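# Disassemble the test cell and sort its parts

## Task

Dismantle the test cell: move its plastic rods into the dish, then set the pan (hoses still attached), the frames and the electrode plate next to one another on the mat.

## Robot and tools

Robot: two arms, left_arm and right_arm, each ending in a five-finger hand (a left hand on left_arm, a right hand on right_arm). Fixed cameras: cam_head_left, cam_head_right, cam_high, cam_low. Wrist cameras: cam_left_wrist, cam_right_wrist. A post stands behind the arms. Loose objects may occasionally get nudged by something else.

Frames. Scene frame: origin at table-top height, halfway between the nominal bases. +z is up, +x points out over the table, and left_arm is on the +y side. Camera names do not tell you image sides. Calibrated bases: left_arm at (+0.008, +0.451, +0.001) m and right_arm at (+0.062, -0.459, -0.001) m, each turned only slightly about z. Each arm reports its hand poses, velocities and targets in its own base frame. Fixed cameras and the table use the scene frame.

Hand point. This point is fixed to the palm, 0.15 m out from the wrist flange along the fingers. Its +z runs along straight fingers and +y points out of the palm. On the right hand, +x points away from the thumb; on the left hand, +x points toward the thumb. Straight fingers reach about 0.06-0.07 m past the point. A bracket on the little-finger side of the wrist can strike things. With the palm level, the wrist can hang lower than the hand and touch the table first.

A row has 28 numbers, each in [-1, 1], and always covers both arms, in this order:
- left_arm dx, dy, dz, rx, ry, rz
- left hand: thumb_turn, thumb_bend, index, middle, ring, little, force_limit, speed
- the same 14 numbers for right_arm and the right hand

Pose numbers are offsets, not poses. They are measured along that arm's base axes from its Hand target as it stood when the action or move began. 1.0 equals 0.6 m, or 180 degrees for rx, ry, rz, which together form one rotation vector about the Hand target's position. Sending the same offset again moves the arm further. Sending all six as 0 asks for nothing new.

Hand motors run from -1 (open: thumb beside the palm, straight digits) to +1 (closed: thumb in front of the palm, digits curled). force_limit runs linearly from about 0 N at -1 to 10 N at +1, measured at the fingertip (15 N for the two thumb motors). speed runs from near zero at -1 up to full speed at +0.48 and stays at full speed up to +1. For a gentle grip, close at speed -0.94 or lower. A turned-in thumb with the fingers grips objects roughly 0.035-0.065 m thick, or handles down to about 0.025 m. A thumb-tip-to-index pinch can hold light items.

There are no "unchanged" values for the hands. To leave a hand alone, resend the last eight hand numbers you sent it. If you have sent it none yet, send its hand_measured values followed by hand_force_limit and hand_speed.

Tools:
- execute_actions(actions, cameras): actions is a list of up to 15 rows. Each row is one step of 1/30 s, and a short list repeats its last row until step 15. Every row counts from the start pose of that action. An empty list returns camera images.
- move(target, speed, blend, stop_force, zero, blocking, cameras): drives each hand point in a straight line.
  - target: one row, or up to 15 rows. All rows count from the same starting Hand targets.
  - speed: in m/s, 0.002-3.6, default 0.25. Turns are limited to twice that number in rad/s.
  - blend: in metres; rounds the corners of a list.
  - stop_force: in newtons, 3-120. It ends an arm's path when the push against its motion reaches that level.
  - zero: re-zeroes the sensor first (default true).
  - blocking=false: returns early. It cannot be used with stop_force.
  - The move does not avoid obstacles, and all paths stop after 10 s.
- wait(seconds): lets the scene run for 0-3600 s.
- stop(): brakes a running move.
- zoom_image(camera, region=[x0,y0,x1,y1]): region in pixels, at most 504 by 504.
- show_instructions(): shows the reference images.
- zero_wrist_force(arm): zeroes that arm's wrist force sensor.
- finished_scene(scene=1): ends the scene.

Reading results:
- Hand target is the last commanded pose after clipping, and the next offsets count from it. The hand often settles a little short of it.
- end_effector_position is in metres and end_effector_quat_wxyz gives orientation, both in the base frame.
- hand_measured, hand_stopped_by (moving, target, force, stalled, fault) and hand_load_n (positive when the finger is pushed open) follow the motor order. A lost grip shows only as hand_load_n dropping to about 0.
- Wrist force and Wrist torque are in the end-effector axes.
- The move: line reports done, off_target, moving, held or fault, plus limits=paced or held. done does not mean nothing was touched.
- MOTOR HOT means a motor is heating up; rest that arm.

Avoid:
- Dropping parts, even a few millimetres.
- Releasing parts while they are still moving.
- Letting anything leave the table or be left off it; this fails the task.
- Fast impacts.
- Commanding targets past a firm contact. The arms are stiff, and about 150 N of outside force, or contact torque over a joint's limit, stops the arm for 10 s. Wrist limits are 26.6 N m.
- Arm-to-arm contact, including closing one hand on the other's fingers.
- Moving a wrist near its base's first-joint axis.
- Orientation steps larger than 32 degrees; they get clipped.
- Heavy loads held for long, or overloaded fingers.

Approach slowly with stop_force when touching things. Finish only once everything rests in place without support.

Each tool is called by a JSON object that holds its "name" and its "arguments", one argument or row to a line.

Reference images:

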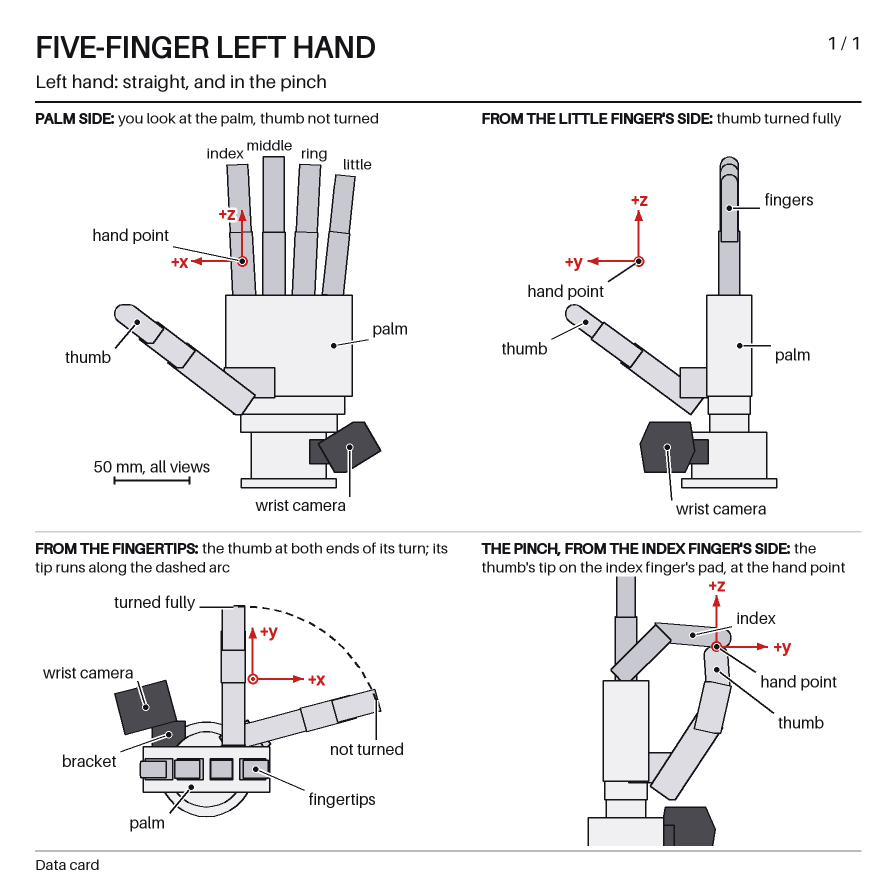

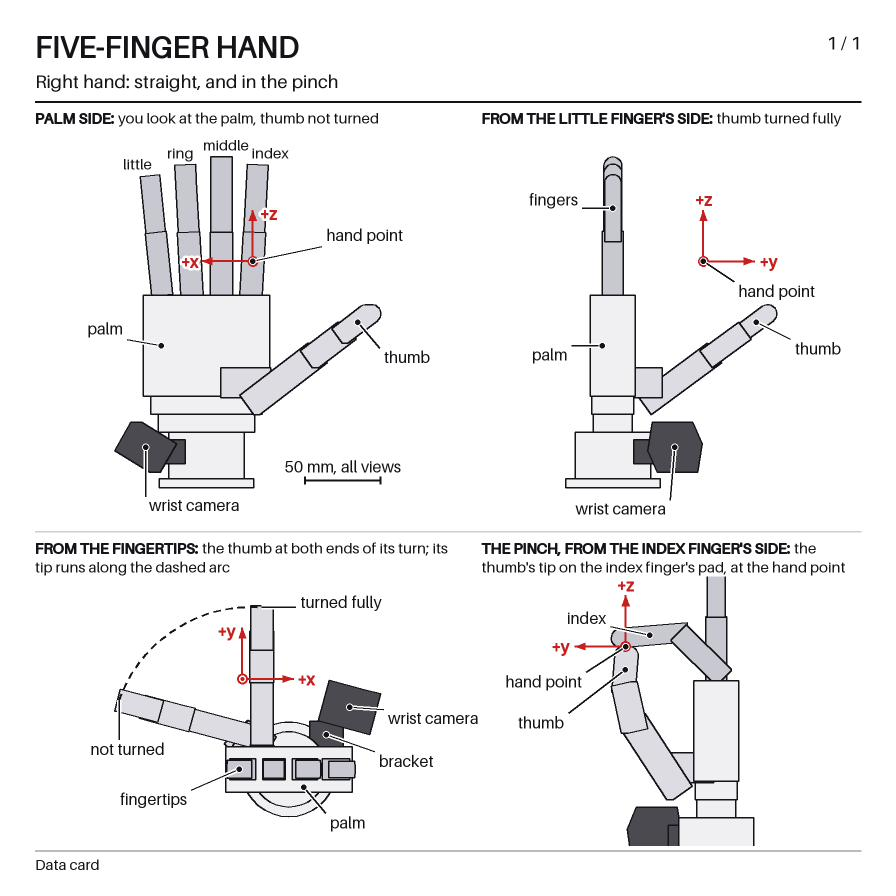

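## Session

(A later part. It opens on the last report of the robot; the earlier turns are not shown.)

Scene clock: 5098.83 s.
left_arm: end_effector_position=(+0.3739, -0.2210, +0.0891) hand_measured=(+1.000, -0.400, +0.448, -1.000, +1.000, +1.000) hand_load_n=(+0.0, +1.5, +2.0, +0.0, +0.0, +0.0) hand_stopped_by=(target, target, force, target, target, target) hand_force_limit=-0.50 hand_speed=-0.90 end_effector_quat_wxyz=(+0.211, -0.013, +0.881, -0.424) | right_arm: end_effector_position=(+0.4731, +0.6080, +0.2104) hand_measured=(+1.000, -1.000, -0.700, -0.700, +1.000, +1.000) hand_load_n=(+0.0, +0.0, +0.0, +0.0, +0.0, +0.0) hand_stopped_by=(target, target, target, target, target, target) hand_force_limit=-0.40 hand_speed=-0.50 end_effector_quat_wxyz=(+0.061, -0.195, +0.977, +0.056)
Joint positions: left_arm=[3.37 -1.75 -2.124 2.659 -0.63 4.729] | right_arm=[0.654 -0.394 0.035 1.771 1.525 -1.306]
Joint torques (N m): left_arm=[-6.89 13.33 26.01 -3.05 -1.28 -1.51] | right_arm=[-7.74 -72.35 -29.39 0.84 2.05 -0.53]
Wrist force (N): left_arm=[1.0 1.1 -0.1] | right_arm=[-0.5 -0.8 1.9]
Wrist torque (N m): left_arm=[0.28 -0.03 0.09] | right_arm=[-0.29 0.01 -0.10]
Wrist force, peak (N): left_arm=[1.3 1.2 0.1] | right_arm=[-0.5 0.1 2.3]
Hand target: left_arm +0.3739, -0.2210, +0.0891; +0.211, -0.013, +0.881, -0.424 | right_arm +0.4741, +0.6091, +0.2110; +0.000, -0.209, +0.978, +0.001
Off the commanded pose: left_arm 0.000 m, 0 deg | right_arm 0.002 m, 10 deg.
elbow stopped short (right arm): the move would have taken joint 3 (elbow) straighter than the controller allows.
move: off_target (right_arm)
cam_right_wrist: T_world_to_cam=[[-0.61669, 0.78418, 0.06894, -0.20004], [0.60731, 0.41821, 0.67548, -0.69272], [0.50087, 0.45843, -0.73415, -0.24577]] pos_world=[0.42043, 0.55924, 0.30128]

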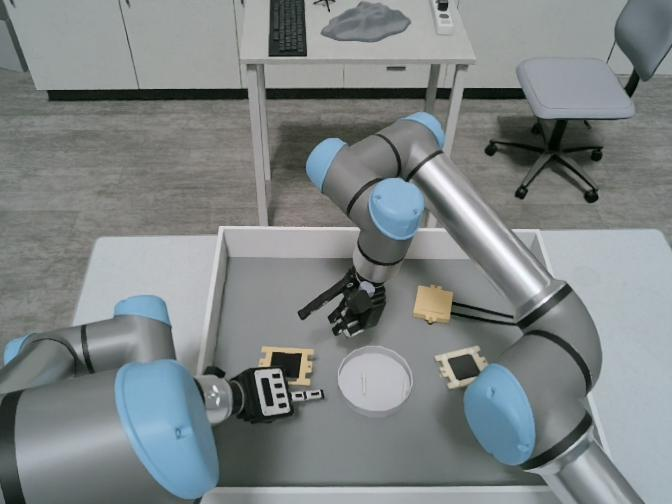

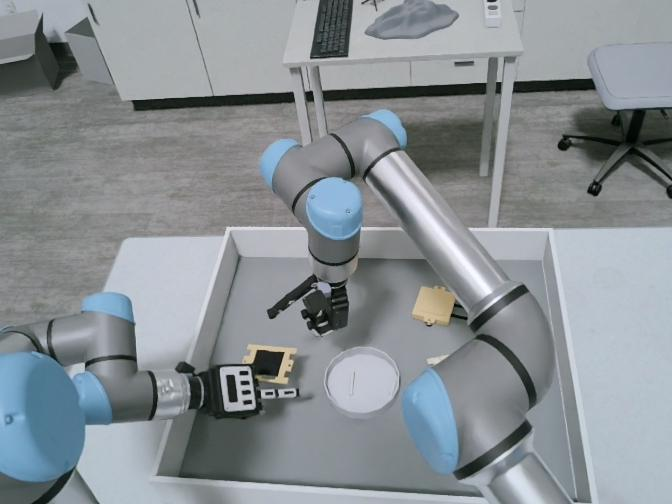

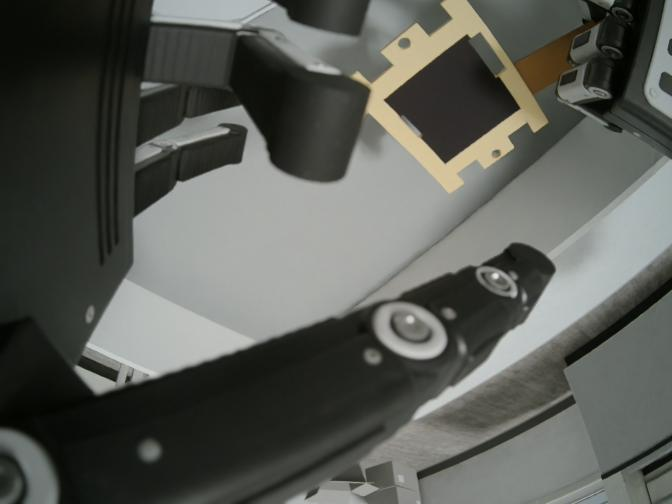

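{"name": "move", "arguments": {
  "target": [0,0,0,0,0,0,1,-0.4,0.5,-1,1,1,-0.5,-0.9,0,-0.2,0,0,0,0,1,-1,-0.7,-0.7,1,1,-0.4,-0.5],
  "speed": 0.12
}}

{"name": "move", "arguments": {
  "target": [0,-0.16667,0,0,0,0,1,-0.4,0.5,-1,1,1,-0.5,-0.9,0,0,0,0,0,0,1,-1,-0.7,-0.7,1,1,-0.4,-0.5],
  "speed": 0.06,
  "cameras": ["cam_head_left","cam_head_right","cam_right_wrist"]
}}

Scene clock: 5155.43 s.
left_arm: end_effector_position=(+0.3739, -0.2210, +0.0891) hand_measured=(+1.000, -0.400, +0.448, -1.000, +1.000, +1.000) hand_load_n=(+0.0, +1.5, +2.0, +0.0, +0.0, +0.0) hand_stopped_by=(target, target, force, target, target, target) hand_force_limit=-0.50 hand_speed=-0.90 end_effector_quat_wxyz=(+0.211, -0.013, +0.881, -0.424) | right_arm: end_effector_position=(+0.4741, +0.4891, +0.2111) hand_measured=(+1.000, -1.000, -0.700, -0.700, +1.000, +1.000) hand_load_n=(+0.0, +0.0, +0.5, +0.0, +0.0, +0.0) hand_stopped_by=(target, target, target, target, target, target) hand_force_limit=-0.40 hand_speed=-0.50 end_effector_quat_wxyz=(+0.000, -0.209, +0.978, +0.001)
Joint positions: left_arm=[3.37 -1.75 -2.124 2.659 -0.63 4.729] | right_arm=[0.517 -0.697 0.63 1.637 1.569 -1.474]
Joint torques (N m): left_arm=[-5.76 13.45 25.63 -3.32 -1.27 0.39] | right_arm=[0.68 -46.49 -24.82 2.38 -2.56 0.52]
Wrist force (N): left_arm=[0.9 1.2 0.1] | right_arm=[-0.2 -0.7 1.5]
Wrist torque (N m): left_arm=[0.30 0.00 0.07] | right_arm=[-0.28 0.03 -0.13]
Wrist force, peak (N): left_arm=[1.1 1.4 0.3] | right_arm=[-0.1 -1.8 1.6]
Hand target: left_arm +0.3739, -0.2210, +0.0891; +0.211, -0.013, +0.881, -0.424 | right_arm +0.4741, +0.4891, +0.2110; +0.000, -0.209, +0.978, +0.001
Off the commanded pose: left_arm 0.000 m, 0 deg | right_arm 0.000 m, 0 deg.
move: done

Scene clock: 5157.50 s.
left_arm: end_effector_position=(+0.3739, -0.3210, +0.0891) hand_measured=(+1.000, -0.400, +0.448, -1.000, +1.000, +1.000) hand_load_n=(+0.0, +1.0, +2.0, +0.0, +0.0, +0.0) hand_stopped_by=(target, target, force, target, target, target) hand_force_limit=-0.50 hand_speed=-0.90 end_effector_quat_wxyz=(+0.211, -0.013, +0.881, -0.424) | right_arm: end_effector_position=(+0.4741, +0.4891, +0.2110) hand_measured=(+1.000, -1.000, -0.700, -0.700, +1.000, +1.000) hand_load_n=(+0.0, +0.0, +0.0, +0.0, +0.0, +0.0) hand_stopped_by=(target, target, target, target, target, target) hand_force_limit=-0.40 hand_speed=-0.50 end_effector_quat_wxyz=(+0.000, -0.209, +0.978, +0.001)
Joint positions: left_arm=[3.028 -1.748 -2.03 2.906 -0.805 4.278] | right_arm=[0.517 -0.697 0.63 1.637 1.569 -1.474]
Joint torques (N m): left_arm=[-2.17 31.5 3.27 -2.81 3.26 1.69] | right_arm=[-6.11 -44 -7.82 3.59 -2.47 -1.35]
Wrist force (N): left_arm=[0.6 0.9 -0.1] | right_arm=[-0.2 -0.7 1.3]
Wrist torque (N m): left_arm=[0.25 0.02 0.06] | right_arm=[-0.25 0.04 -0.13]
Wrist force, peak (N): left_arm=[0.7 1.6 -0.4] | right_arm=[-0.5 -0.4 1.9]
Hand target: left_arm +0.3739, -0.3210, +0.0891; +0.211, -0.013, +0.881, -0.424 | right_arm +0.4741, +0.4891, +0.2110; +0.000, -0.209, +0.978, +0.001
Off the commanded pose: left_arm 0.000 m, 0 deg | right_arm 0.000 m, 0 deg.
move: done
cam_right_wrist: T_world_to_cam=[[-0.63365, 0.77318, 0.02593, -0.08369], [0.65433, 0.51776, 0.55115, -0.68881], [0.41271, 0.36621, -0.834, -0.08333]] pos_world=[0.43207, 0.45186, 0.31231]

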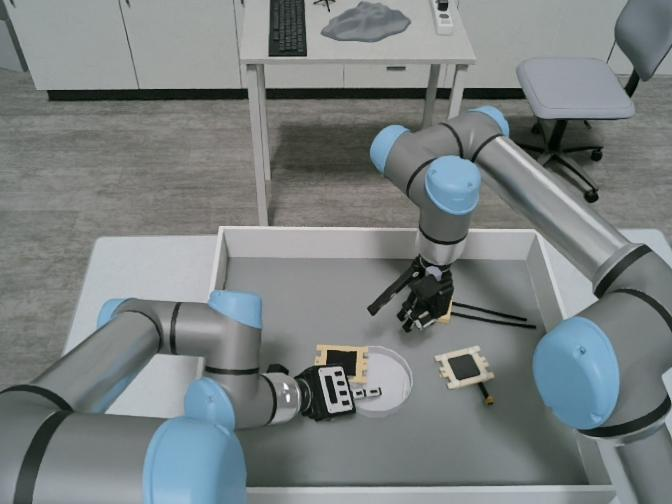

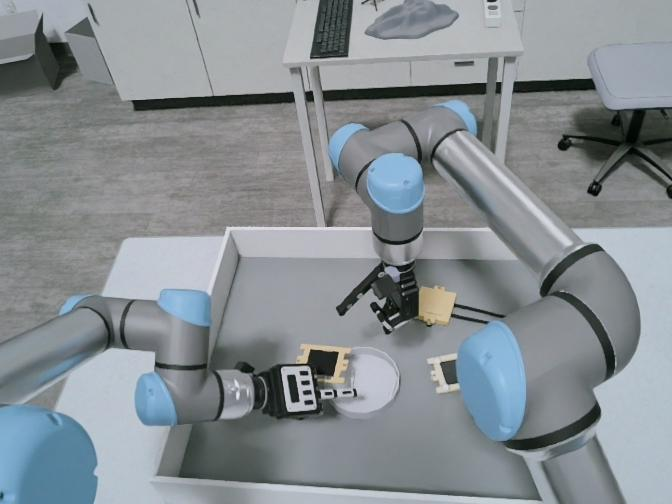

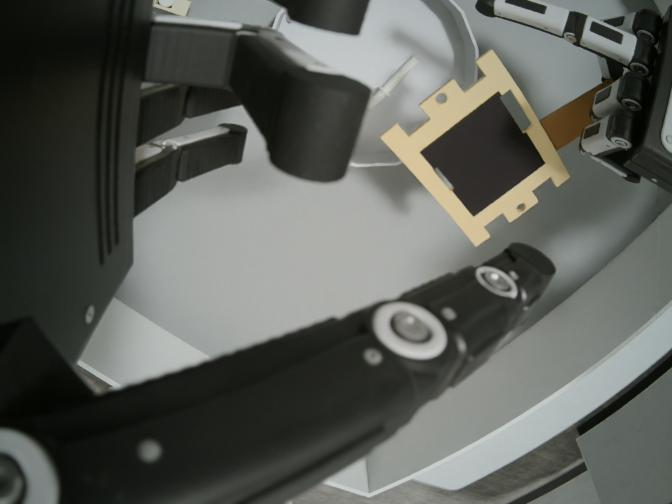

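{"name": "zoom_image", "arguments": {
  "camera": "cam_right_wrist",
  "region": [360, 20, 672, 270]
}}

Scaled by 1.615 from the camera's image (finer frame: 960x720).

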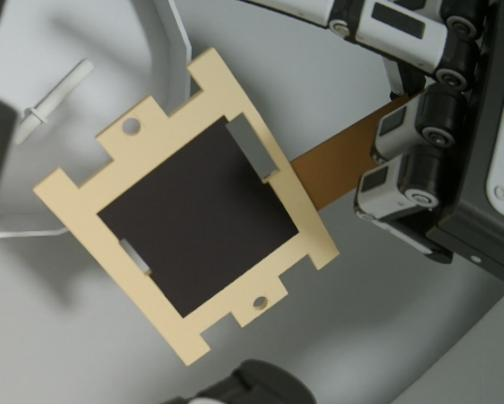

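{"name": "move", "arguments": {
  "target": [
    [0,0,0,0,0,0,1,-0.4,0.5,-1,1,1,-0.5,-0.9,-0.01183,0.0495,-0.075,0,0,0,1,-1,-0.7,-0.7,1,1,-0.4,-0.5],
    [0,0,0,0,0,0,1,-0.4,0.5,-1,1,1,-0.5,-0.9,-0.01183,0.0495,-0.1542,0,0,0,1,-1,-0.7,-0.7,1,1,-0.4,-0.5]
  ],
  "speed": 0.06,
  "stop_force": 6,
  "cameras": ["cam_head_left","cam_head_right","cam_right_wrist","cam_high"]
}}

Scene clock: 5293.97 s.
left_arm: end_effector_position=(+0.3739, -0.3210, +0.0891) hand_measured=(+1.000, -0.400, +0.448, -1.000, +1.000, +1.000) hand_load_n=(+0.0, +1.5, +2.0, +0.0, +0.0, +0.0) hand_stopped_by=(target, target, force, target, target, target) hand_force_limit=-0.50 hand_speed=-0.90 end_effector_quat_wxyz=(+0.211, -0.013, +0.881, -0.424) | right_arm: end_effector_position=(+0.4670, +0.5188, +0.1185) hand_measured=(+1.000, -1.000, -0.700, -0.700, +1.000, +1.000) hand_load_n=(+0.0, +0.0, +0.0, +0.0, +0.0, +0.0) hand_stopped_by=(target, target, target, target, target, target) hand_force_limit=-0.40 hand_speed=-0.50 end_effector_quat_wxyz=(+0.000, -0.209, +0.978, +0.001)
Joint positions: left_arm=[3.028 -1.748 -2.03 2.906 -0.805 4.278] | right_arm=[0.564 -0.631 0.746 1.457 1.569 -1.428]
Joint torques (N m): left_arm=[1.54 29.7 3.04 -0.73 3.4 1.07] | right_arm=[-7.26 -68.36 -30.36 0.89 1.21 -0.52]
Wrist force (N): left_arm=[0.8 1.0 0.1] | right_arm=[-0.4 -0.6 1.5]
Wrist torque (N m): left_arm=[0.26 -0.01 0.08] | right_arm=[-0.27 0.07 -0.12]
Wrist force, peak (N): left_arm=[1.0 1.4 0.0] | right_arm=[-0.6 -0.5 2.1]
Hand target: left_arm +0.3739, -0.3210, +0.0891; +0.211, -0.013, +0.881, -0.424 | right_arm +0.4670, +0.5188, +0.1185; +0.000, -0.209, +0.978, +0.001
Off the commanded pose: left_arm 0.000 m, 0 deg | right_arm 0.000 m, 0 deg.
move: done
cam_right_wrist: T_world_to_cam=[[-0.6337, 0.77314, 0.02589, -0.1087], [0.65429, 0.51782, 0.55115, -0.64851], [0.41271, 0.36621, -0.834, -0.1685]] pos_world=[0.42497, 0.48156, 0.21971]
Images, in order (width x height): cam_head_left 672x504, cam_head_right 672x504, cam_high 672x504, cam_right_wrist 672x504.

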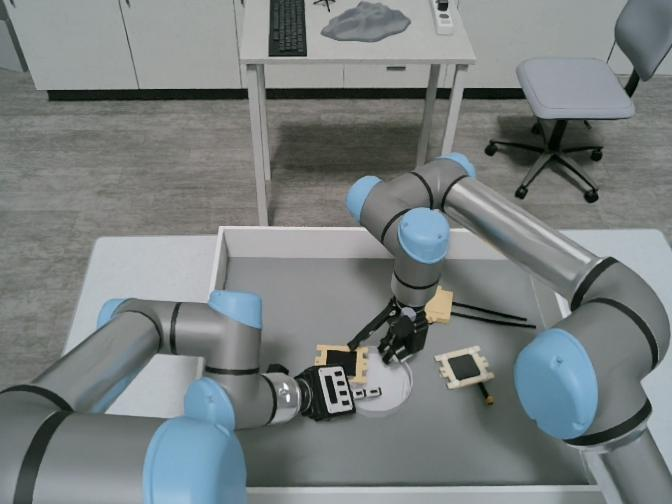

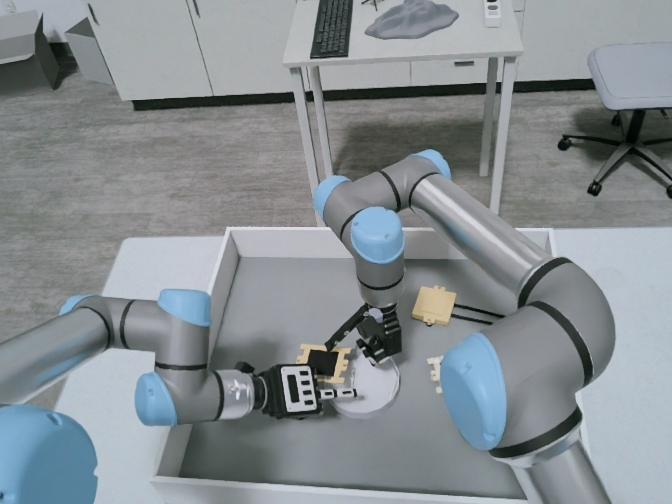

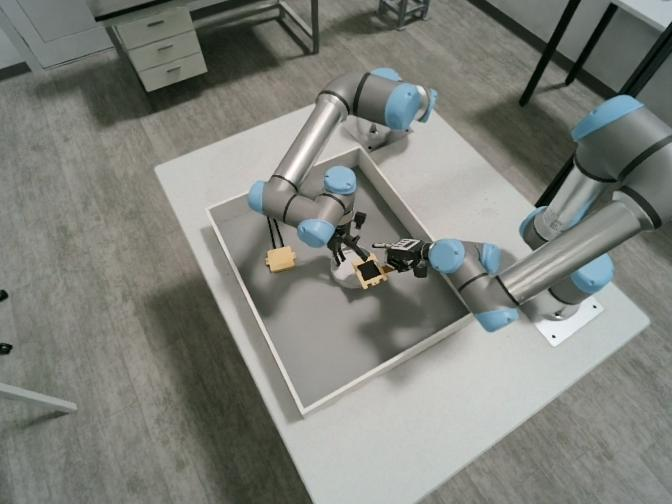

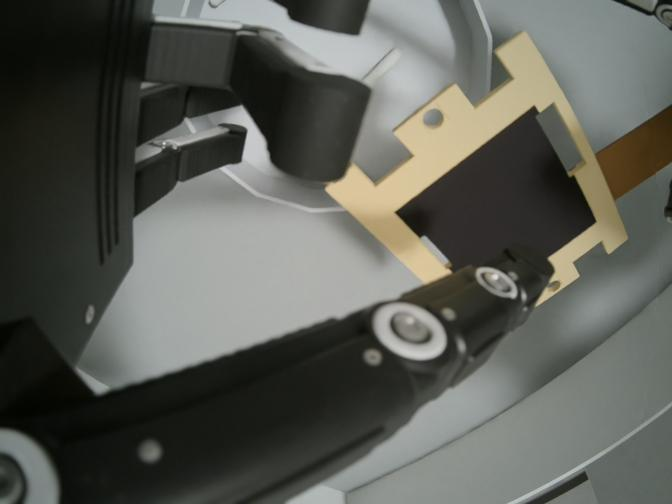

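{"name": "move", "arguments": {
  "target": [0,0,0,0,0,0,1,-0.4,0.5,-1,1,1,-0.5,-0.9,-0.0085,0.02533,-0.01667,0,0,0,1,-1,-0.7,-0.7,1,1,-0.4,-0.5],
  "speed": 0.03,
  "stop_force": 4
}}

{"name": "execute_actions", "arguments": {
  "actions": [
    [[0,0,0,0,0,0,1,-0.4,0.5,-1,1,1,-0.5,-0.9,0,0,0,0,0,0,1,-0.05,-0.7,-0.7,1,1,-0.6,-0.6]],
    [[0,0,0,0,0,0,1,-0.4,0.5,-1,1,1,-0.5,-0.9,0,0,0,0,0,0,1,-0.05,-0.7,-0.7,1,1,-0.6,-0.6]],
    [[0,0,0,0,0,0,1,-0.4,0.5,-1,1,1,-0.5,-0.9,0,0,0,0,0,0,1,-0.05,-0.7,-0.7,1,1,-0.6,-0.6]]
  ],
  "cameras": ["cam_head_left","cam_head_right","cam_right_wrist"]
}}

Scene clock: 5317.50 s.
left_arm: end_effector_position=(+0.3739, -0.3210, +0.0891) hand_measured=(+1.000, -0.400, +0.448, -1.000, +1.000, +1.000) hand_load_n=(+0.0, +1.5, +2.0, +0.0, +0.0, +0.0) hand_stopped_by=(target, target, force, target, target, target) hand_force_limit=-0.50 hand_speed=-0.90 end_effector_quat_wxyz=(+0.211, -0.013, +0.881, -0.424) | right_arm: end_effector_position=(+0.4619, +0.5340, +0.1085) hand_measured=(+1.000, -1.000, -0.700, -0.700, +1.000, +1.000) hand_load_n=(+0.0, -0.5, -0.5, +0.0, +0.0, +0.0) hand_stopped_by=(target, target, target, target, target, target) hand_force_limit=-0.40 hand_speed=-0.50 end_effector_quat_wxyz=(+0.000, -0.209, +0.978, +0.001)
Joint positions: left_arm=[3.028 -1.748 -2.03 2.906 -0.805 4.278] | right_arm=[0.588 -0.602 0.716 1.458 1.569 -1.403]
Joint torques (N m): left_arm=[5.31 27.31 2.59 -0.56 3.21 2.04] | right_arm=[-7.16 -69.19 -6.91 2.05 -0.84 -1.48]
Wrist force (N): left_arm=[0.7 1.0 0.1] | right_arm=[-0.5 -0.5 1.4]
Wrist torque (N m): left_arm=[0.27 0.02 0.06] | right_arm=[-0.26 0.07 -0.13]
Wrist force, peak (N): left_arm=[1.2 1.2 0.2] | right_arm=[-0.3 -0.3 2.0]
Hand target: left_arm +0.3739, -0.3210, +0.0891; +0.211, -0.013, +0.881, -0.424 | right_arm +0.4619, +0.5340, +0.1085; +0.000, -0.209, +0.978, +0.001
Off the commanded pose: left_arm 0.000 m, 0 deg | right_arm 0.000 m, 0 deg.
move: done

Scene clock: 5319.43 s.
left_arm: end_effector_position=(+0.3739, -0.3210, +0.0891) hand_measured=(+1.000, -0.400, +0.448, -1.000, +1.000, +1.000) hand_load_n=(+0.0, +1.5, +2.0, +0.0, +0.0, +0.0) hand_stopped_by=(target, target, force, target, target, target) hand_force_limit=-0.50 hand_speed=-0.90 end_effector_quat_wxyz=(+0.211, -0.013, +0.881, -0.424) | right_arm: end_effector_position=(+0.4619, +0.5340, +0.1085) hand_measured=(+1.000, -0.050, -0.700, -0.700, +1.000, +1.000) hand_load_n=(+0.0, +0.0, +0.0, +0.0, +0.0, +0.0) hand_stopped_by=(target, target, target, target, target, target) hand_force_limit=-0.60 hand_speed=-0.60 end_effector_quat_wxyz=(+0.000, -0.209, +0.978, +0.001)
Joint positions: left_arm=[3.028 -1.748 -2.03 2.906 -0.805 4.278] | right_arm=[0.588 -0.602 0.716 1.457 1.569 -1.403]
Joint torques (N m): left_arm=[5.18 26.59 3.01 -0.51 3.27 2.1] | right_arm=[-7.38 -68.98 -8.15 1.13 -2.41 -1.27]
Wrist force (N): left_arm=[0.8 0.8 0.3] | right_arm=[-0.6 -0.7 1.6]
Wrist torque (N m): left_arm=[0.22 0.00 0.08] | right_arm=[-0.30 0.07 -0.14]
Wrist force, peak (N): left_arm=[0.9 1.3 0.2] | right_arm=[-0.2 -0.7 1.8]
Hand target: left_arm +0.3739, -0.3210, +0.0891; +0.211, -0.013, +0.881, -0.424 | right_arm +0.4619, +0.5340, +0.1085; +0.000, -0.209, +0.978, +0.001
Off the commanded pose: left_arm 0.000 m, 0 deg | right_arm 0.000 m, 0 deg.
cam_right_wrist: T_world_to_cam=[[-0.6337, 0.77314, 0.02589, -0.12343], [0.65429, 0.51782, 0.55115, -0.64753], [0.41271, 0.36621, -0.834, -0.1803]] pos_world=[0.41987, 0.49676, 0.20971]

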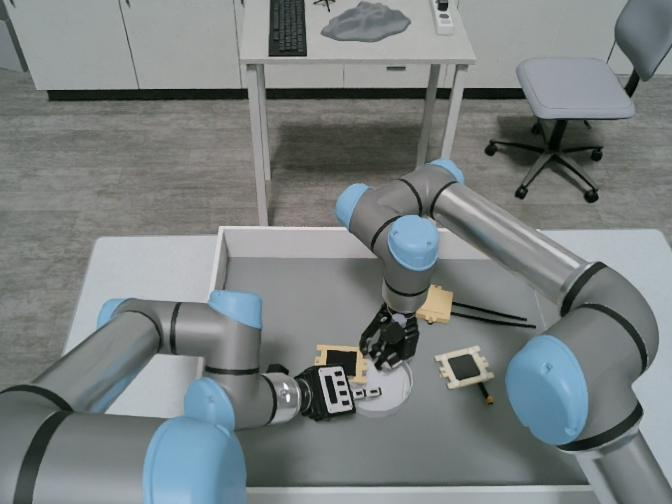

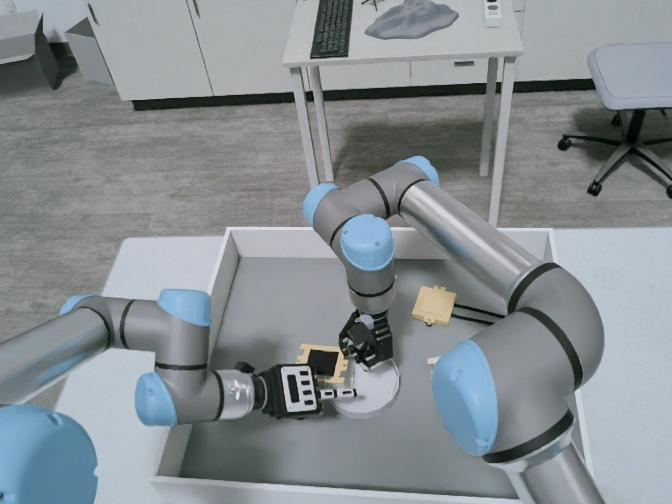

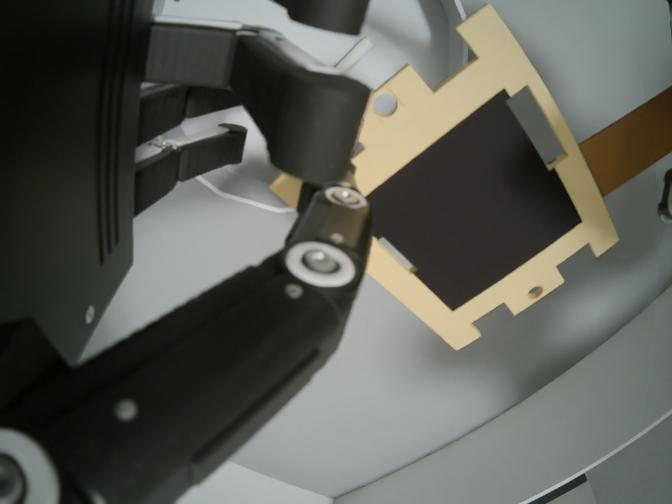

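{"name": "move", "arguments": {
  "target": [0,0,0,0,0,0,1,-0.4,0.5,-1,1,1,-0.5,-0.9,0,0,-0.025,0,0,0,1,-0.05,-0.7,-0.7,1,1,-0.6,-0.6],
  "speed": 0.006,
  "stop_force": 3,
  "cameras": ["cam_right_wrist"]
}}

Scene clock: 5328.17 s.
left_arm: end_effector_position=(+0.3739, -0.3210, +0.0891) hand_measured=(+1.000, -0.400, +0.448, -1.000, +1.000, +1.000) hand_load_n=(+0.0, +0.0, +0.0, +0.0, +0.0, +0.0) hand_stopped_by=(target, target, force, target, target, target) hand_force_limit=-0.50 hand_speed=-0.90 end_effector_quat_wxyz=(+0.211, -0.013, +0.881, -0.424) | right_arm: end_effector_position=(+0.4619, +0.5340, +0.0935) hand_measured=(+1.000, -0.050, -0.700, -0.700, +1.000, +1.000) hand_load_n=(+0.0, +0.0, +0.0, +0.0, +0.0, +0.0) hand_stopped_by=(target, target, target, target, target, target) hand_force_limit=-0.60 hand_speed=-0.60 end_effector_quat_wxyz=(+0.000, -0.209, +0.978, +0.001)
Joint positions: left_arm=[3.028 -1.748 -2.03 2.906 -0.805 4.278] | right_arm=[0.588 -0.595 0.741 1.425 1.569 -1.403]
Joint torques (N m): left_arm=[5.75 23.96 7.31 -0.52 3.05 1.97] | right_arm=[-6.62 -54.42 -22.21 3.62 -2.23 -1.15]
Wrist force (N): left_arm=[0.6 1.0 0.2] | right_arm=[-0.2 -0.8 1.6]
Wrist torque (N m): left_arm=[0.27 0.02 0.07] | right_arm=[-0.31 0.02 -0.13]
Wrist force, peak (N): left_arm=[0.8 1.6 0.2] | right_arm=[-0.4 -0.5 1.9]
Hand target: left_arm +0.3739, -0.3210, +0.0891; +0.211, -0.013, +0.881, -0.424 | right_arm +0.4619, +0.5340, +0.0935; +0.000, -0.209, +0.978, +0.001
Off the commanded pose: left_arm 0.000 m, 0 deg | right_arm 0.000 m, 0 deg.
move: done
cam_right_wrist: T_world_to_cam=[[-0.63365, 0.77318, 0.02592, -0.12308], [0.65438, 0.51781, 0.55105, -0.63928], [0.41265, 0.36614, -0.83407, -0.19273]] pos_world=[0.41987, 0.49676, 0.19471]

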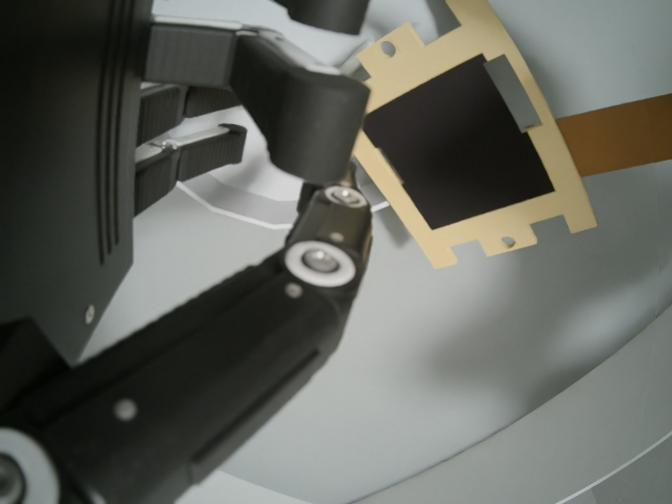

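{"name": "move", "arguments": {
  "target": [0,0,0,0,0,0,1,-0.4,0.5,-1,1,1,-0.5,-0.9,0,0,0.013,0,0,0,1,-0.05,-0.7,-0.7,1,1,-0.6,-0.6],
  "speed": 0.01,
  "cameras": ["cam_right_wrist","cam_head_left","cam_left_wrist"]
}}

Scene clock: 5344.30 s.
left_arm: end_effector_position=(+0.3739, -0.3210, +0.0891) hand_measured=(+1.000, -0.400, +0.448, -1.000, +1.000, +1.000) hand_load_n=(+0.0, +0.0, +0.5, +0.0, +0.0, +0.0) hand_stopped_by=(target, target, force, target, target, target) hand_force_limit=-0.50 hand_speed=-0.90 end_effector_quat_wxyz=(+0.211, -0.013, +0.881, -0.424) | right_arm: end_effector_position=(+0.4619, +0.5340, +0.1014) hand_measured=(+1.000, -0.050, -0.700, -0.700, +1.000, +1.000) hand_load_n=(+0.0, +0.0, +0.0, +0.0, +0.0, +0.0) hand_stopped_by=(target, target, target, target, target, target) hand_force_limit=-0.60 hand_speed=-0.60 end_effector_quat_wxyz=(+0.000, -0.209, +0.978, +0.001)
Joint positions: left_arm=[3.028 -1.748 -2.03 2.906 -0.805 4.278] | right_arm=[0.588 -0.599 0.728 1.442 1.569 -1.403]
Joint torques (N m): left_arm=[5.52 21.25 15.69 -0.09 2.98 2.06] | right_arm=[-6.97 -64.04 -22.25 1.88 -2.31 -1.05]
Wrist force (N): left_arm=[0.7 0.9 -0.3] | right_arm=[-0.1 -0.4 1.5]
Wrist torque (N m): left_arm=[0.29 -0.01 0.08] | right_arm=[-0.24 -0.01 -0.10]
Wrist force, peak (N): left_arm=[0.5 1.4 0.2] | right_arm=[-0.5 -0.5 2.0]
Hand target: left_arm +0.3739, -0.3210, +0.0891; +0.211, -0.013, +0.881, -0.424 | right_arm +0.4619, +0.5340, +0.1013; +0.000, -0.209, +0.978, +0.001
Off the commanded pose: left_arm 0.000 m, 0 deg | right_arm 0.000 m, 0 deg.
move: done
cam_left_wrist: T_world_to_cam=[[-0.41593, -0.65675, 0.62903, -0.11819], [-0.90266, 0.3822, -0.19783, 0.47869], [-0.11049, -0.65008, -0.75179, 0.01989]] pos_world=[0.38514, -0.24764, 0.184]
cam_right_wrist: T_world_to_cam=[[-0.63365, 0.77318, 0.02593, -0.12329], [0.65433, 0.51776, 0.55115, -0.64361], [0.41271, 0.36621, -0.834, -0.18622]] pos_world=[0.41987, 0.49676, 0.20261]
Images, in order (width x height): cam_head_left 672x504, cam_left_wrist 672x504, cam_right_wrist 672x504.

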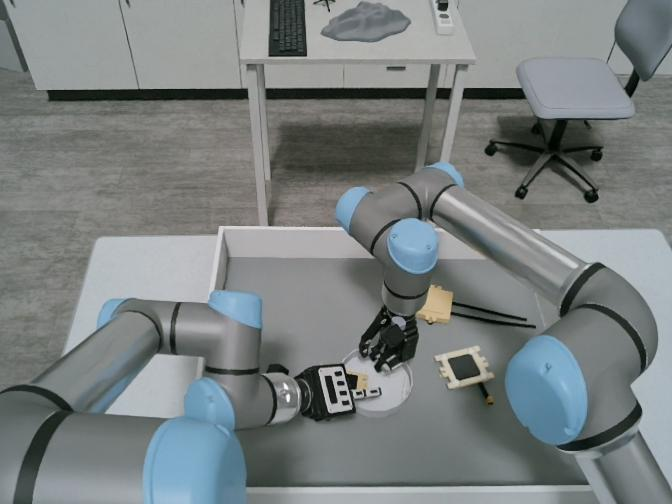

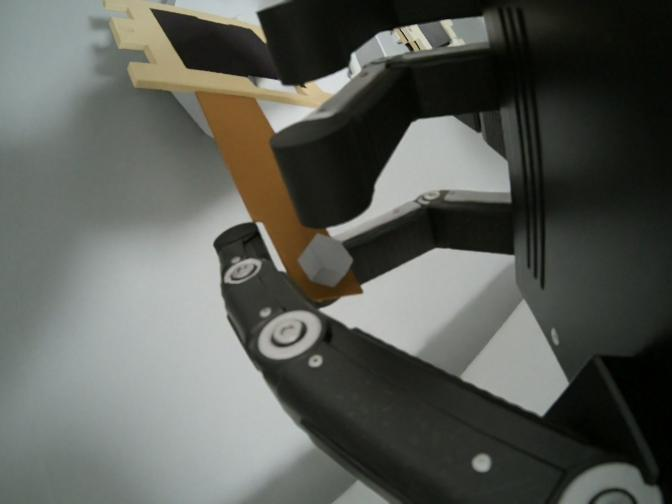

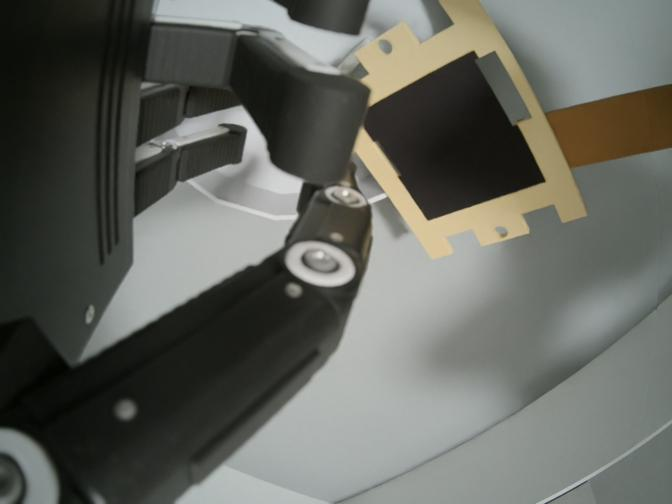

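{"name": "zoom_image", "arguments": {
  "camera": "cam_head_left",
  "region": [280, 300, 450, 430]
}}

{"name": "zoom_image", "arguments": {
  "camera": "cam_left_wrist",
  "region": [60, 0, 504, 340]
}}

Scaled by 2.965 from the camera's image (finer frame: 960x720).

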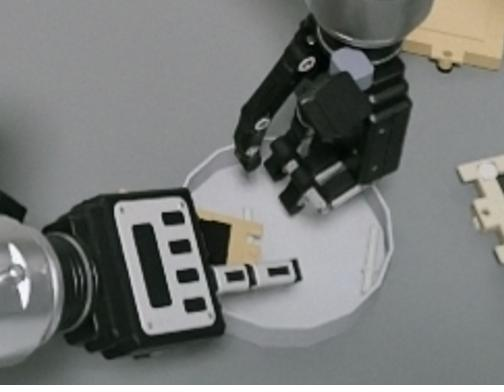

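Scaled by 1.135 from the camera's image (finer frame: 960x720).

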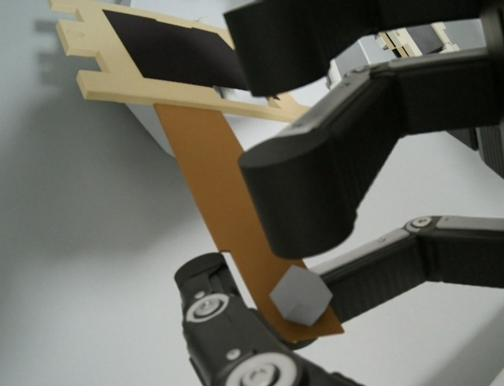

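{"name": "execute_actions", "arguments": {
  "actions": [
    [[0,0,0,0,0,0,1,-0.4,0.65,-1,1,1,-0.45,-0.94,0,0,0,0,0,0,1,-0.05,-0.7,-0.7,1,1,-0.6,-0.6]],
    [[0,0,0,0,0,0,1,-0.4,0.65,-1,1,1,-0.45,-0.94,0,0,0,0,0,0,1,-0.05,-0.7,-0.7,1,1,-0.6,-0.6]],
    [[0,0,0,0,0,0,1,-0.4,0.65,-1,1,1,-0.45,-0.94,0,0,0,0,0,0,1,-0.05,-0.7,-0.7,1,1,-0.6,-0.6]],
    [[0,0,0,0,0,0,1,-0.4,0.65,-1,1,1,-0.45,-0.94,0,0,0,0,0,0,1,-0.05,-0.7,-0.7,1,1,-0.6,-0.6]]
  ],
  "cameras": ["cam_head_left","cam_left_wrist","cam_right_wrist"]
}}

Scene clock: 5396.03 s.
left_arm: end_effector_position=(+0.3739, -0.3210, +0.0891) hand_measured=(+1.000, -0.400, +0.650, -1.000, +1.000, +1.000) hand_load_n=(+0.0, +0.0, +0.5, +0.0, +0.0, +0.0) hand_stopped_by=(target, target, target, target, target, target) hand_force_limit=-0.45 hand_speed=-0.94 end_effector_quat_wxyz=(+0.211, -0.013, +0.881, -0.424) | right_arm: end_effector_position=(+0.4619, +0.5340, +0.1013) hand_measured=(+1.000, -0.050, -0.700, -0.700, +1.000, +1.000) hand_load_n=(+0.0, -0.5, +0.0, +0.0, +0.0, +0.5) hand_stopped_by=(target, target, target, target, target, target) hand_force_limit=-0.60 hand_speed=-0.60 end_effector_quat_wxyz=(+0.000, -0.209, +0.978, +0.001)
Joint positions: left_arm=[3.028 -1.748 -2.03 2.906 -0.805 4.278] | right_arm=[0.588 -0.599 0.728 1.442 1.569 -1.403]
Joint torques (N m): left_arm=[5.88 19.4 26.33 0.04 3 1.9] | right_arm=[-6.22 -49.01 -6.68 0.97 -2.27 -0.91]
Wrist force (N): left_arm=[0.6 1.0 -0.1] | right_arm=[-0.5 -0.7 1.4]
Wrist torque (N m): left_arm=[0.29 0.02 0.07] | right_arm=[-0.29 0.06 -0.14]
Wrist force, peak (N): left_arm=[0.9 1.1 0.2] | right_arm=[-0.5 -0.5 2.0]
Hand target: left_arm +0.3739, -0.3210, +0.0891; +0.211, -0.013, +0.881, -0.424 | right_arm +0.4619, +0.5340, +0.1013; +0.000, -0.209, +0.978, +0.001
Off the commanded pose: left_arm 0.000 m, 0 deg | right_arm 0.000 m, 0 deg.
cam_left_wrist: T_world_to_cam=[[-0.41593, -0.65675, 0.62903, -0.11819], [-0.90266, 0.3822, -0.19783, 0.47869], [-0.11049, -0.65008, -0.75179, 0.01989]] pos_world=[0.38514, -0.24764, 0.184]
cam_right_wrist: T_world_to_cam=[[-0.63361, 0.77322, 0.02597, -0.12333], [0.65437, 0.51771, 0.55115, -0.64355], [0.41271, 0.36621, -0.834, -0.18631]] pos_world=[0.41987, 0.49676, 0.20251]

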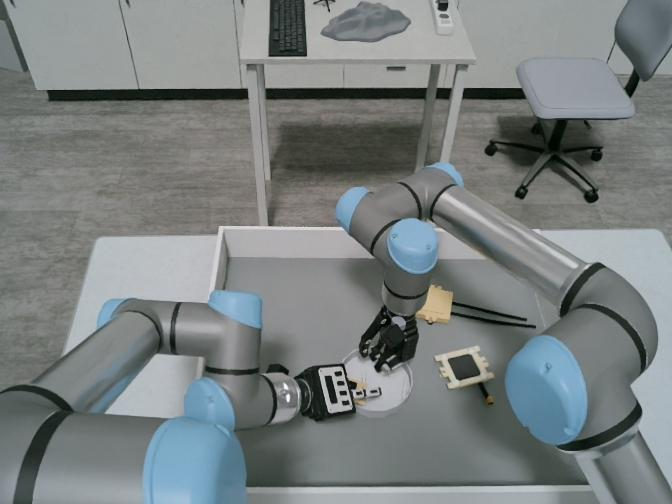

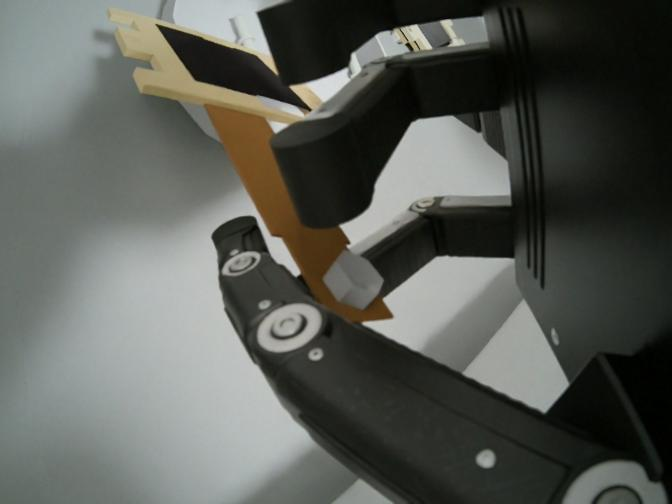

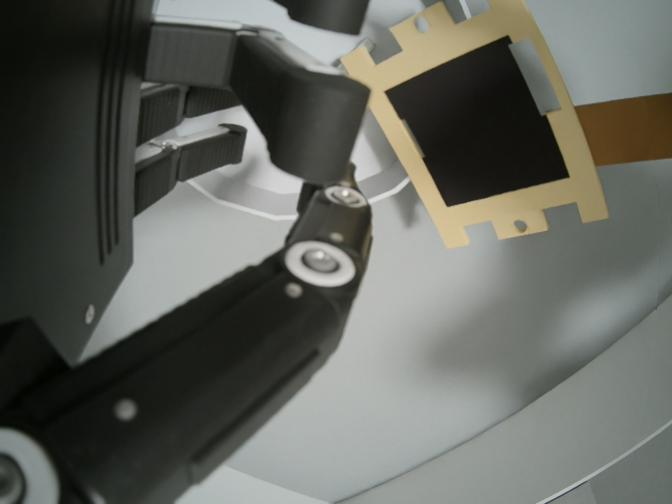

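{"name": "zoom_image", "arguments": {
  "camera": "cam_left_wrist",
  "region": [190, 170, 440, 340]
}}

{"name": "zoom_image", "arguments": {
  "camera": "cam_head_left",
  "region": [300, 320, 430, 430]
}}

Scaled by 2.016 from the camera's image (finer frame: 960x720).

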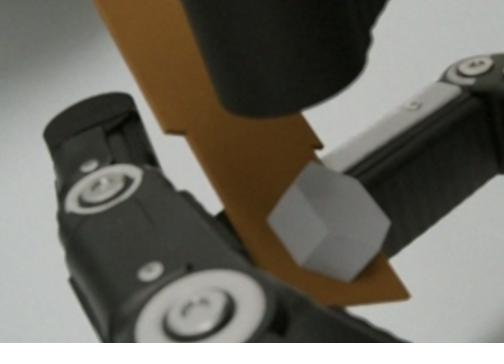

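Scaled by 3.877 from the camera's image (finer frame: 960x720).

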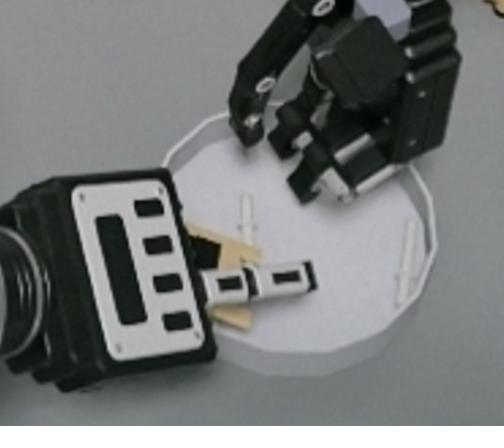

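{"name": "execute_actions", "arguments": {
  "actions": [
    [[0,0,0,0,0,0,1,-0.1,0.65,-1,1,1,-0.6,-0.9,0,0,0,0,0,0,1,-0.05,-0.7,-0.7,1,1,-0.6,-0.6]],
    [[0,0,0,0,0,0,1,-0.1,0.65,-1,1,1,-0.6,-0.9,0,0,0,0,0,0,1,-0.05,-0.7,-0.7,1,1,-0.6,-0.6]],
    [[0,0,0,0,0,0,1,-0.1,0.65,-1,1,1,-0.6,-0.9,0,0,0,0,0,0,1,-0.05,-0.7,-0.7,1,1,-0.6,-0.6]],
    [[0,0,0,0,0,0,1,-0.1,0.65,-1,1,1,-0.6,-0.9,0,0,0,0,0,0,1,-0.05,-0.7,-0.7,1,1,-0.6,-0.6]],
    [[0,0,0,0,0,0,1,-0.1,0.65,-1,1,1,-0.6,-0.9,0,0,0,0,0,0,1,-0.05,-0.7,-0.7,1,1,-0.6,-0.6]]
  ],
  "cameras": ["cam_left_wrist","cam_right_wrist"]
}}

Scene clock: 5438.03 s.
left_arm: end_effector_position=(+0.3739, -0.3210, +0.0891) hand_measured=(+1.000, -0.340, +0.650, -1.000, +1.000, +1.000) hand_load_n=(+0.0, +3.0, +0.5, +0.0, +0.0, +0.0) hand_stopped_by=(target, force, target, target, target, target) hand_force_limit=-0.60 hand_speed=-0.90 end_effector_quat_wxyz=(+0.211, -0.013, +0.881, -0.424) | right_arm: end_effector_position=(+0.4619, +0.5340, +0.1013) hand_measured=(+1.000, -0.050, -0.700, -0.700, +1.000, +1.000) hand_load_n=(+0.0, +0.0, +0.0, +0.0, +0.0, +0.0) hand_stopped_by=(target, target, target, target, target, target) hand_force_limit=-0.60 hand_speed=-0.60 end_effector_quat_wxyz=(+0.000, -0.209, +0.978, +0.001)
Joint positions: left_arm=[3.028 -1.748 -2.03 2.906 -0.805 4.278] | right_arm=[0.588 -0.599 0.728 1.442 1.569 -1.403]
Joint torques (N m): left_arm=[5.42 19.16 27.21 -0.05 2.73 1.9] | right_arm=[-5.96 -52.6 -6.38 0.95 -2.23 -0.62]
Wrist force (N): left_arm=[0.6 1.1 0.1] | right_arm=[-0.2 -0.4 1.6]
Wrist torque (N m): left_arm=[0.29 0.02 0.07] | right_arm=[-0.25 0.01 -0.11]
Wrist force, peak (N): left_arm=[0.9 1.3 0.0] | right_arm=[-0.6 -1.0 1.7]
Hand target: left_arm +0.3739, -0.3210, +0.0891; +0.211, -0.013, +0.881, -0.424 | right_arm +0.4619, +0.5340, +0.1013; +0.000, -0.209, +0.978, +0.001
Off the commanded pose: left_arm 0.000 m, 0 deg | right_arm 0.000 m, 0 deg.
cam_left_wrist: T_world_to_cam=[[-0.41593, -0.65675, 0.62903, -0.11819], [-0.90266, 0.3822, -0.19783, 0.47869], [-0.11049, -0.65008, -0.75179, 0.01989]] pos_world=[0.38514, -0.24764, 0.184]
cam_right_wrist: T_world_to_cam=[[-0.63361, 0.77322, 0.02597, -0.12333], [0.65437, 0.51771, 0.55115, -0.64355], [0.41271, 0.36621, -0.834, -0.18631]] pos_world=[0.41987, 0.49676, 0.20251]

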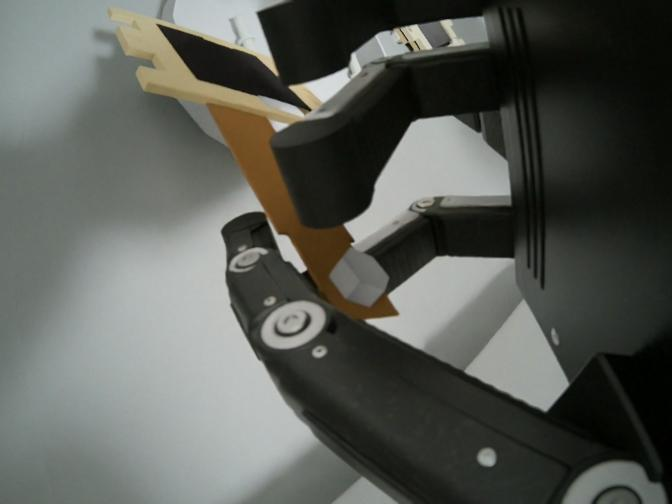

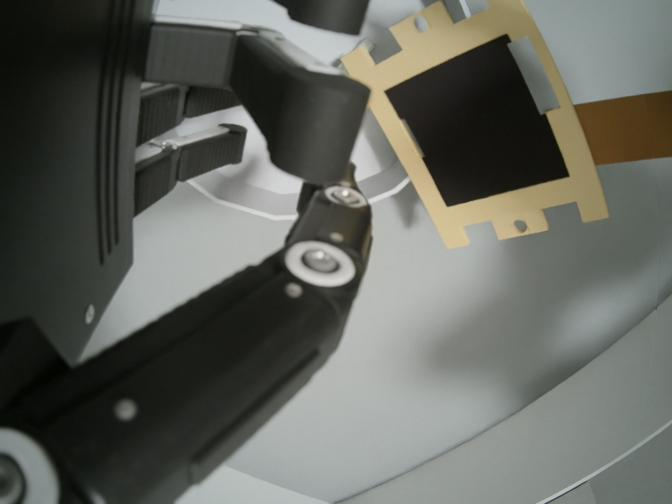

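{"name": "move", "arguments": {
  "target": [0,0,0.01667,0,0,0,1,-0.1,0.65,-1,1,1,-0.6,-0.9,0,0,0.05,0,0,0,1,-0.05,-0.7,-0.7,1,1,-0.6,-0.6],
  "speed": 0.02,
  "cameras": ["cam_left_wrist","cam_right_wrist"]
}}

Scene clock: 5447.57 s.
left_arm: end_effector_position=(+0.3739, -0.3210, +0.0992) hand_measured=(+1.000, -0.340, +0.650, -1.000, +1.000, +1.000) hand_load_n=(+0.0, +3.5, +0.5, +0.0, +0.0, +0.0) hand_stopped_by=(target, force, target, target, target, target) hand_force_limit=-0.60 hand_speed=-0.90 end_effector_quat_wxyz=(+0.211, -0.013, +0.881, -0.424) | right_arm: end_effector_position=(+0.4620, +0.5340, +0.1315) hand_measured=(+1.000, -0.050, -0.700, -0.700, +1.000, +1.000) hand_load_n=(+0.0, +0.0, +0.0, +0.0, +0.0, +0.0) hand_stopped_by=(target, target, target, target, target, target) hand_force_limit=-0.60 hand_speed=-0.60 end_effector_quat_wxyz=(+0.000, -0.209, +0.978, +0.001)
Joint positions: left_arm=[3.028 -1.733 -2.017 2.878 -0.805 4.278] | right_arm=[0.588 -0.609 0.671 1.51 1.569 -1.403]
Joint torques (N m): left_arm=[4.8 22.28 23.55 -0.53 2.61 0.94] | right_arm=[-7.28 -59.84 -8.09 0.52 -2.34 -0.53]
Wrist force (N): left_arm=[0.9 0.6 0.2] | right_arm=[-0.5 -0.5 1.3]
Wrist torque (N m): left_arm=[0.21 -0.02 0.10] | right_arm=[-0.25 0.04 -0.13]
Wrist force, peak (N): left_arm=[0.9 1.0 0.3] | right_arm=[-0.4 -0.8 2.1]
Hand target: left_arm +0.3739, -0.3210, +0.0991; +0.211, -0.013, +0.881, -0.424 | right_arm +0.4619, +0.5340, +0.1313; +0.000, -0.209, +0.978, +0.001
Off the commanded pose: left_arm 0.000 m, 0 deg | right_arm 0.000 m, 0 deg.
move: done
cam_left_wrist: T_world_to_cam=[[-0.41593, -0.65675, 0.62903, -0.12454], [-0.90266, 0.3822, -0.19783, 0.48069], [-0.11049, -0.65008, -0.75179, 0.02749]] pos_world=[0.38514, -0.24764, 0.1941]
cam_right_wrist: T_world_to_cam=[[-0.63364, 0.7732, 0.02589, -0.12409], [0.65421, 0.51766, 0.5514, -0.66027], [0.41293, 0.36633, -0.83384, -0.16139]] pos_world=[0.41997, 0.49686, 0.23271]

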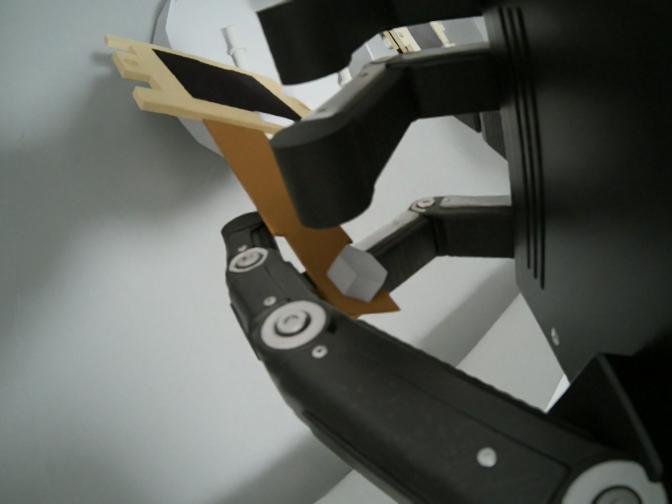

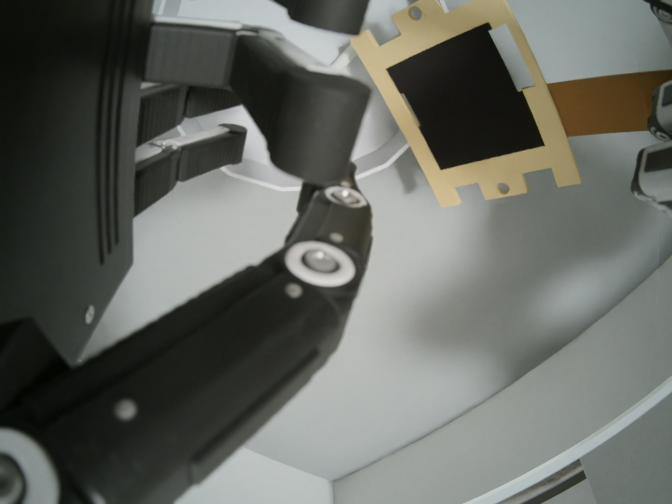

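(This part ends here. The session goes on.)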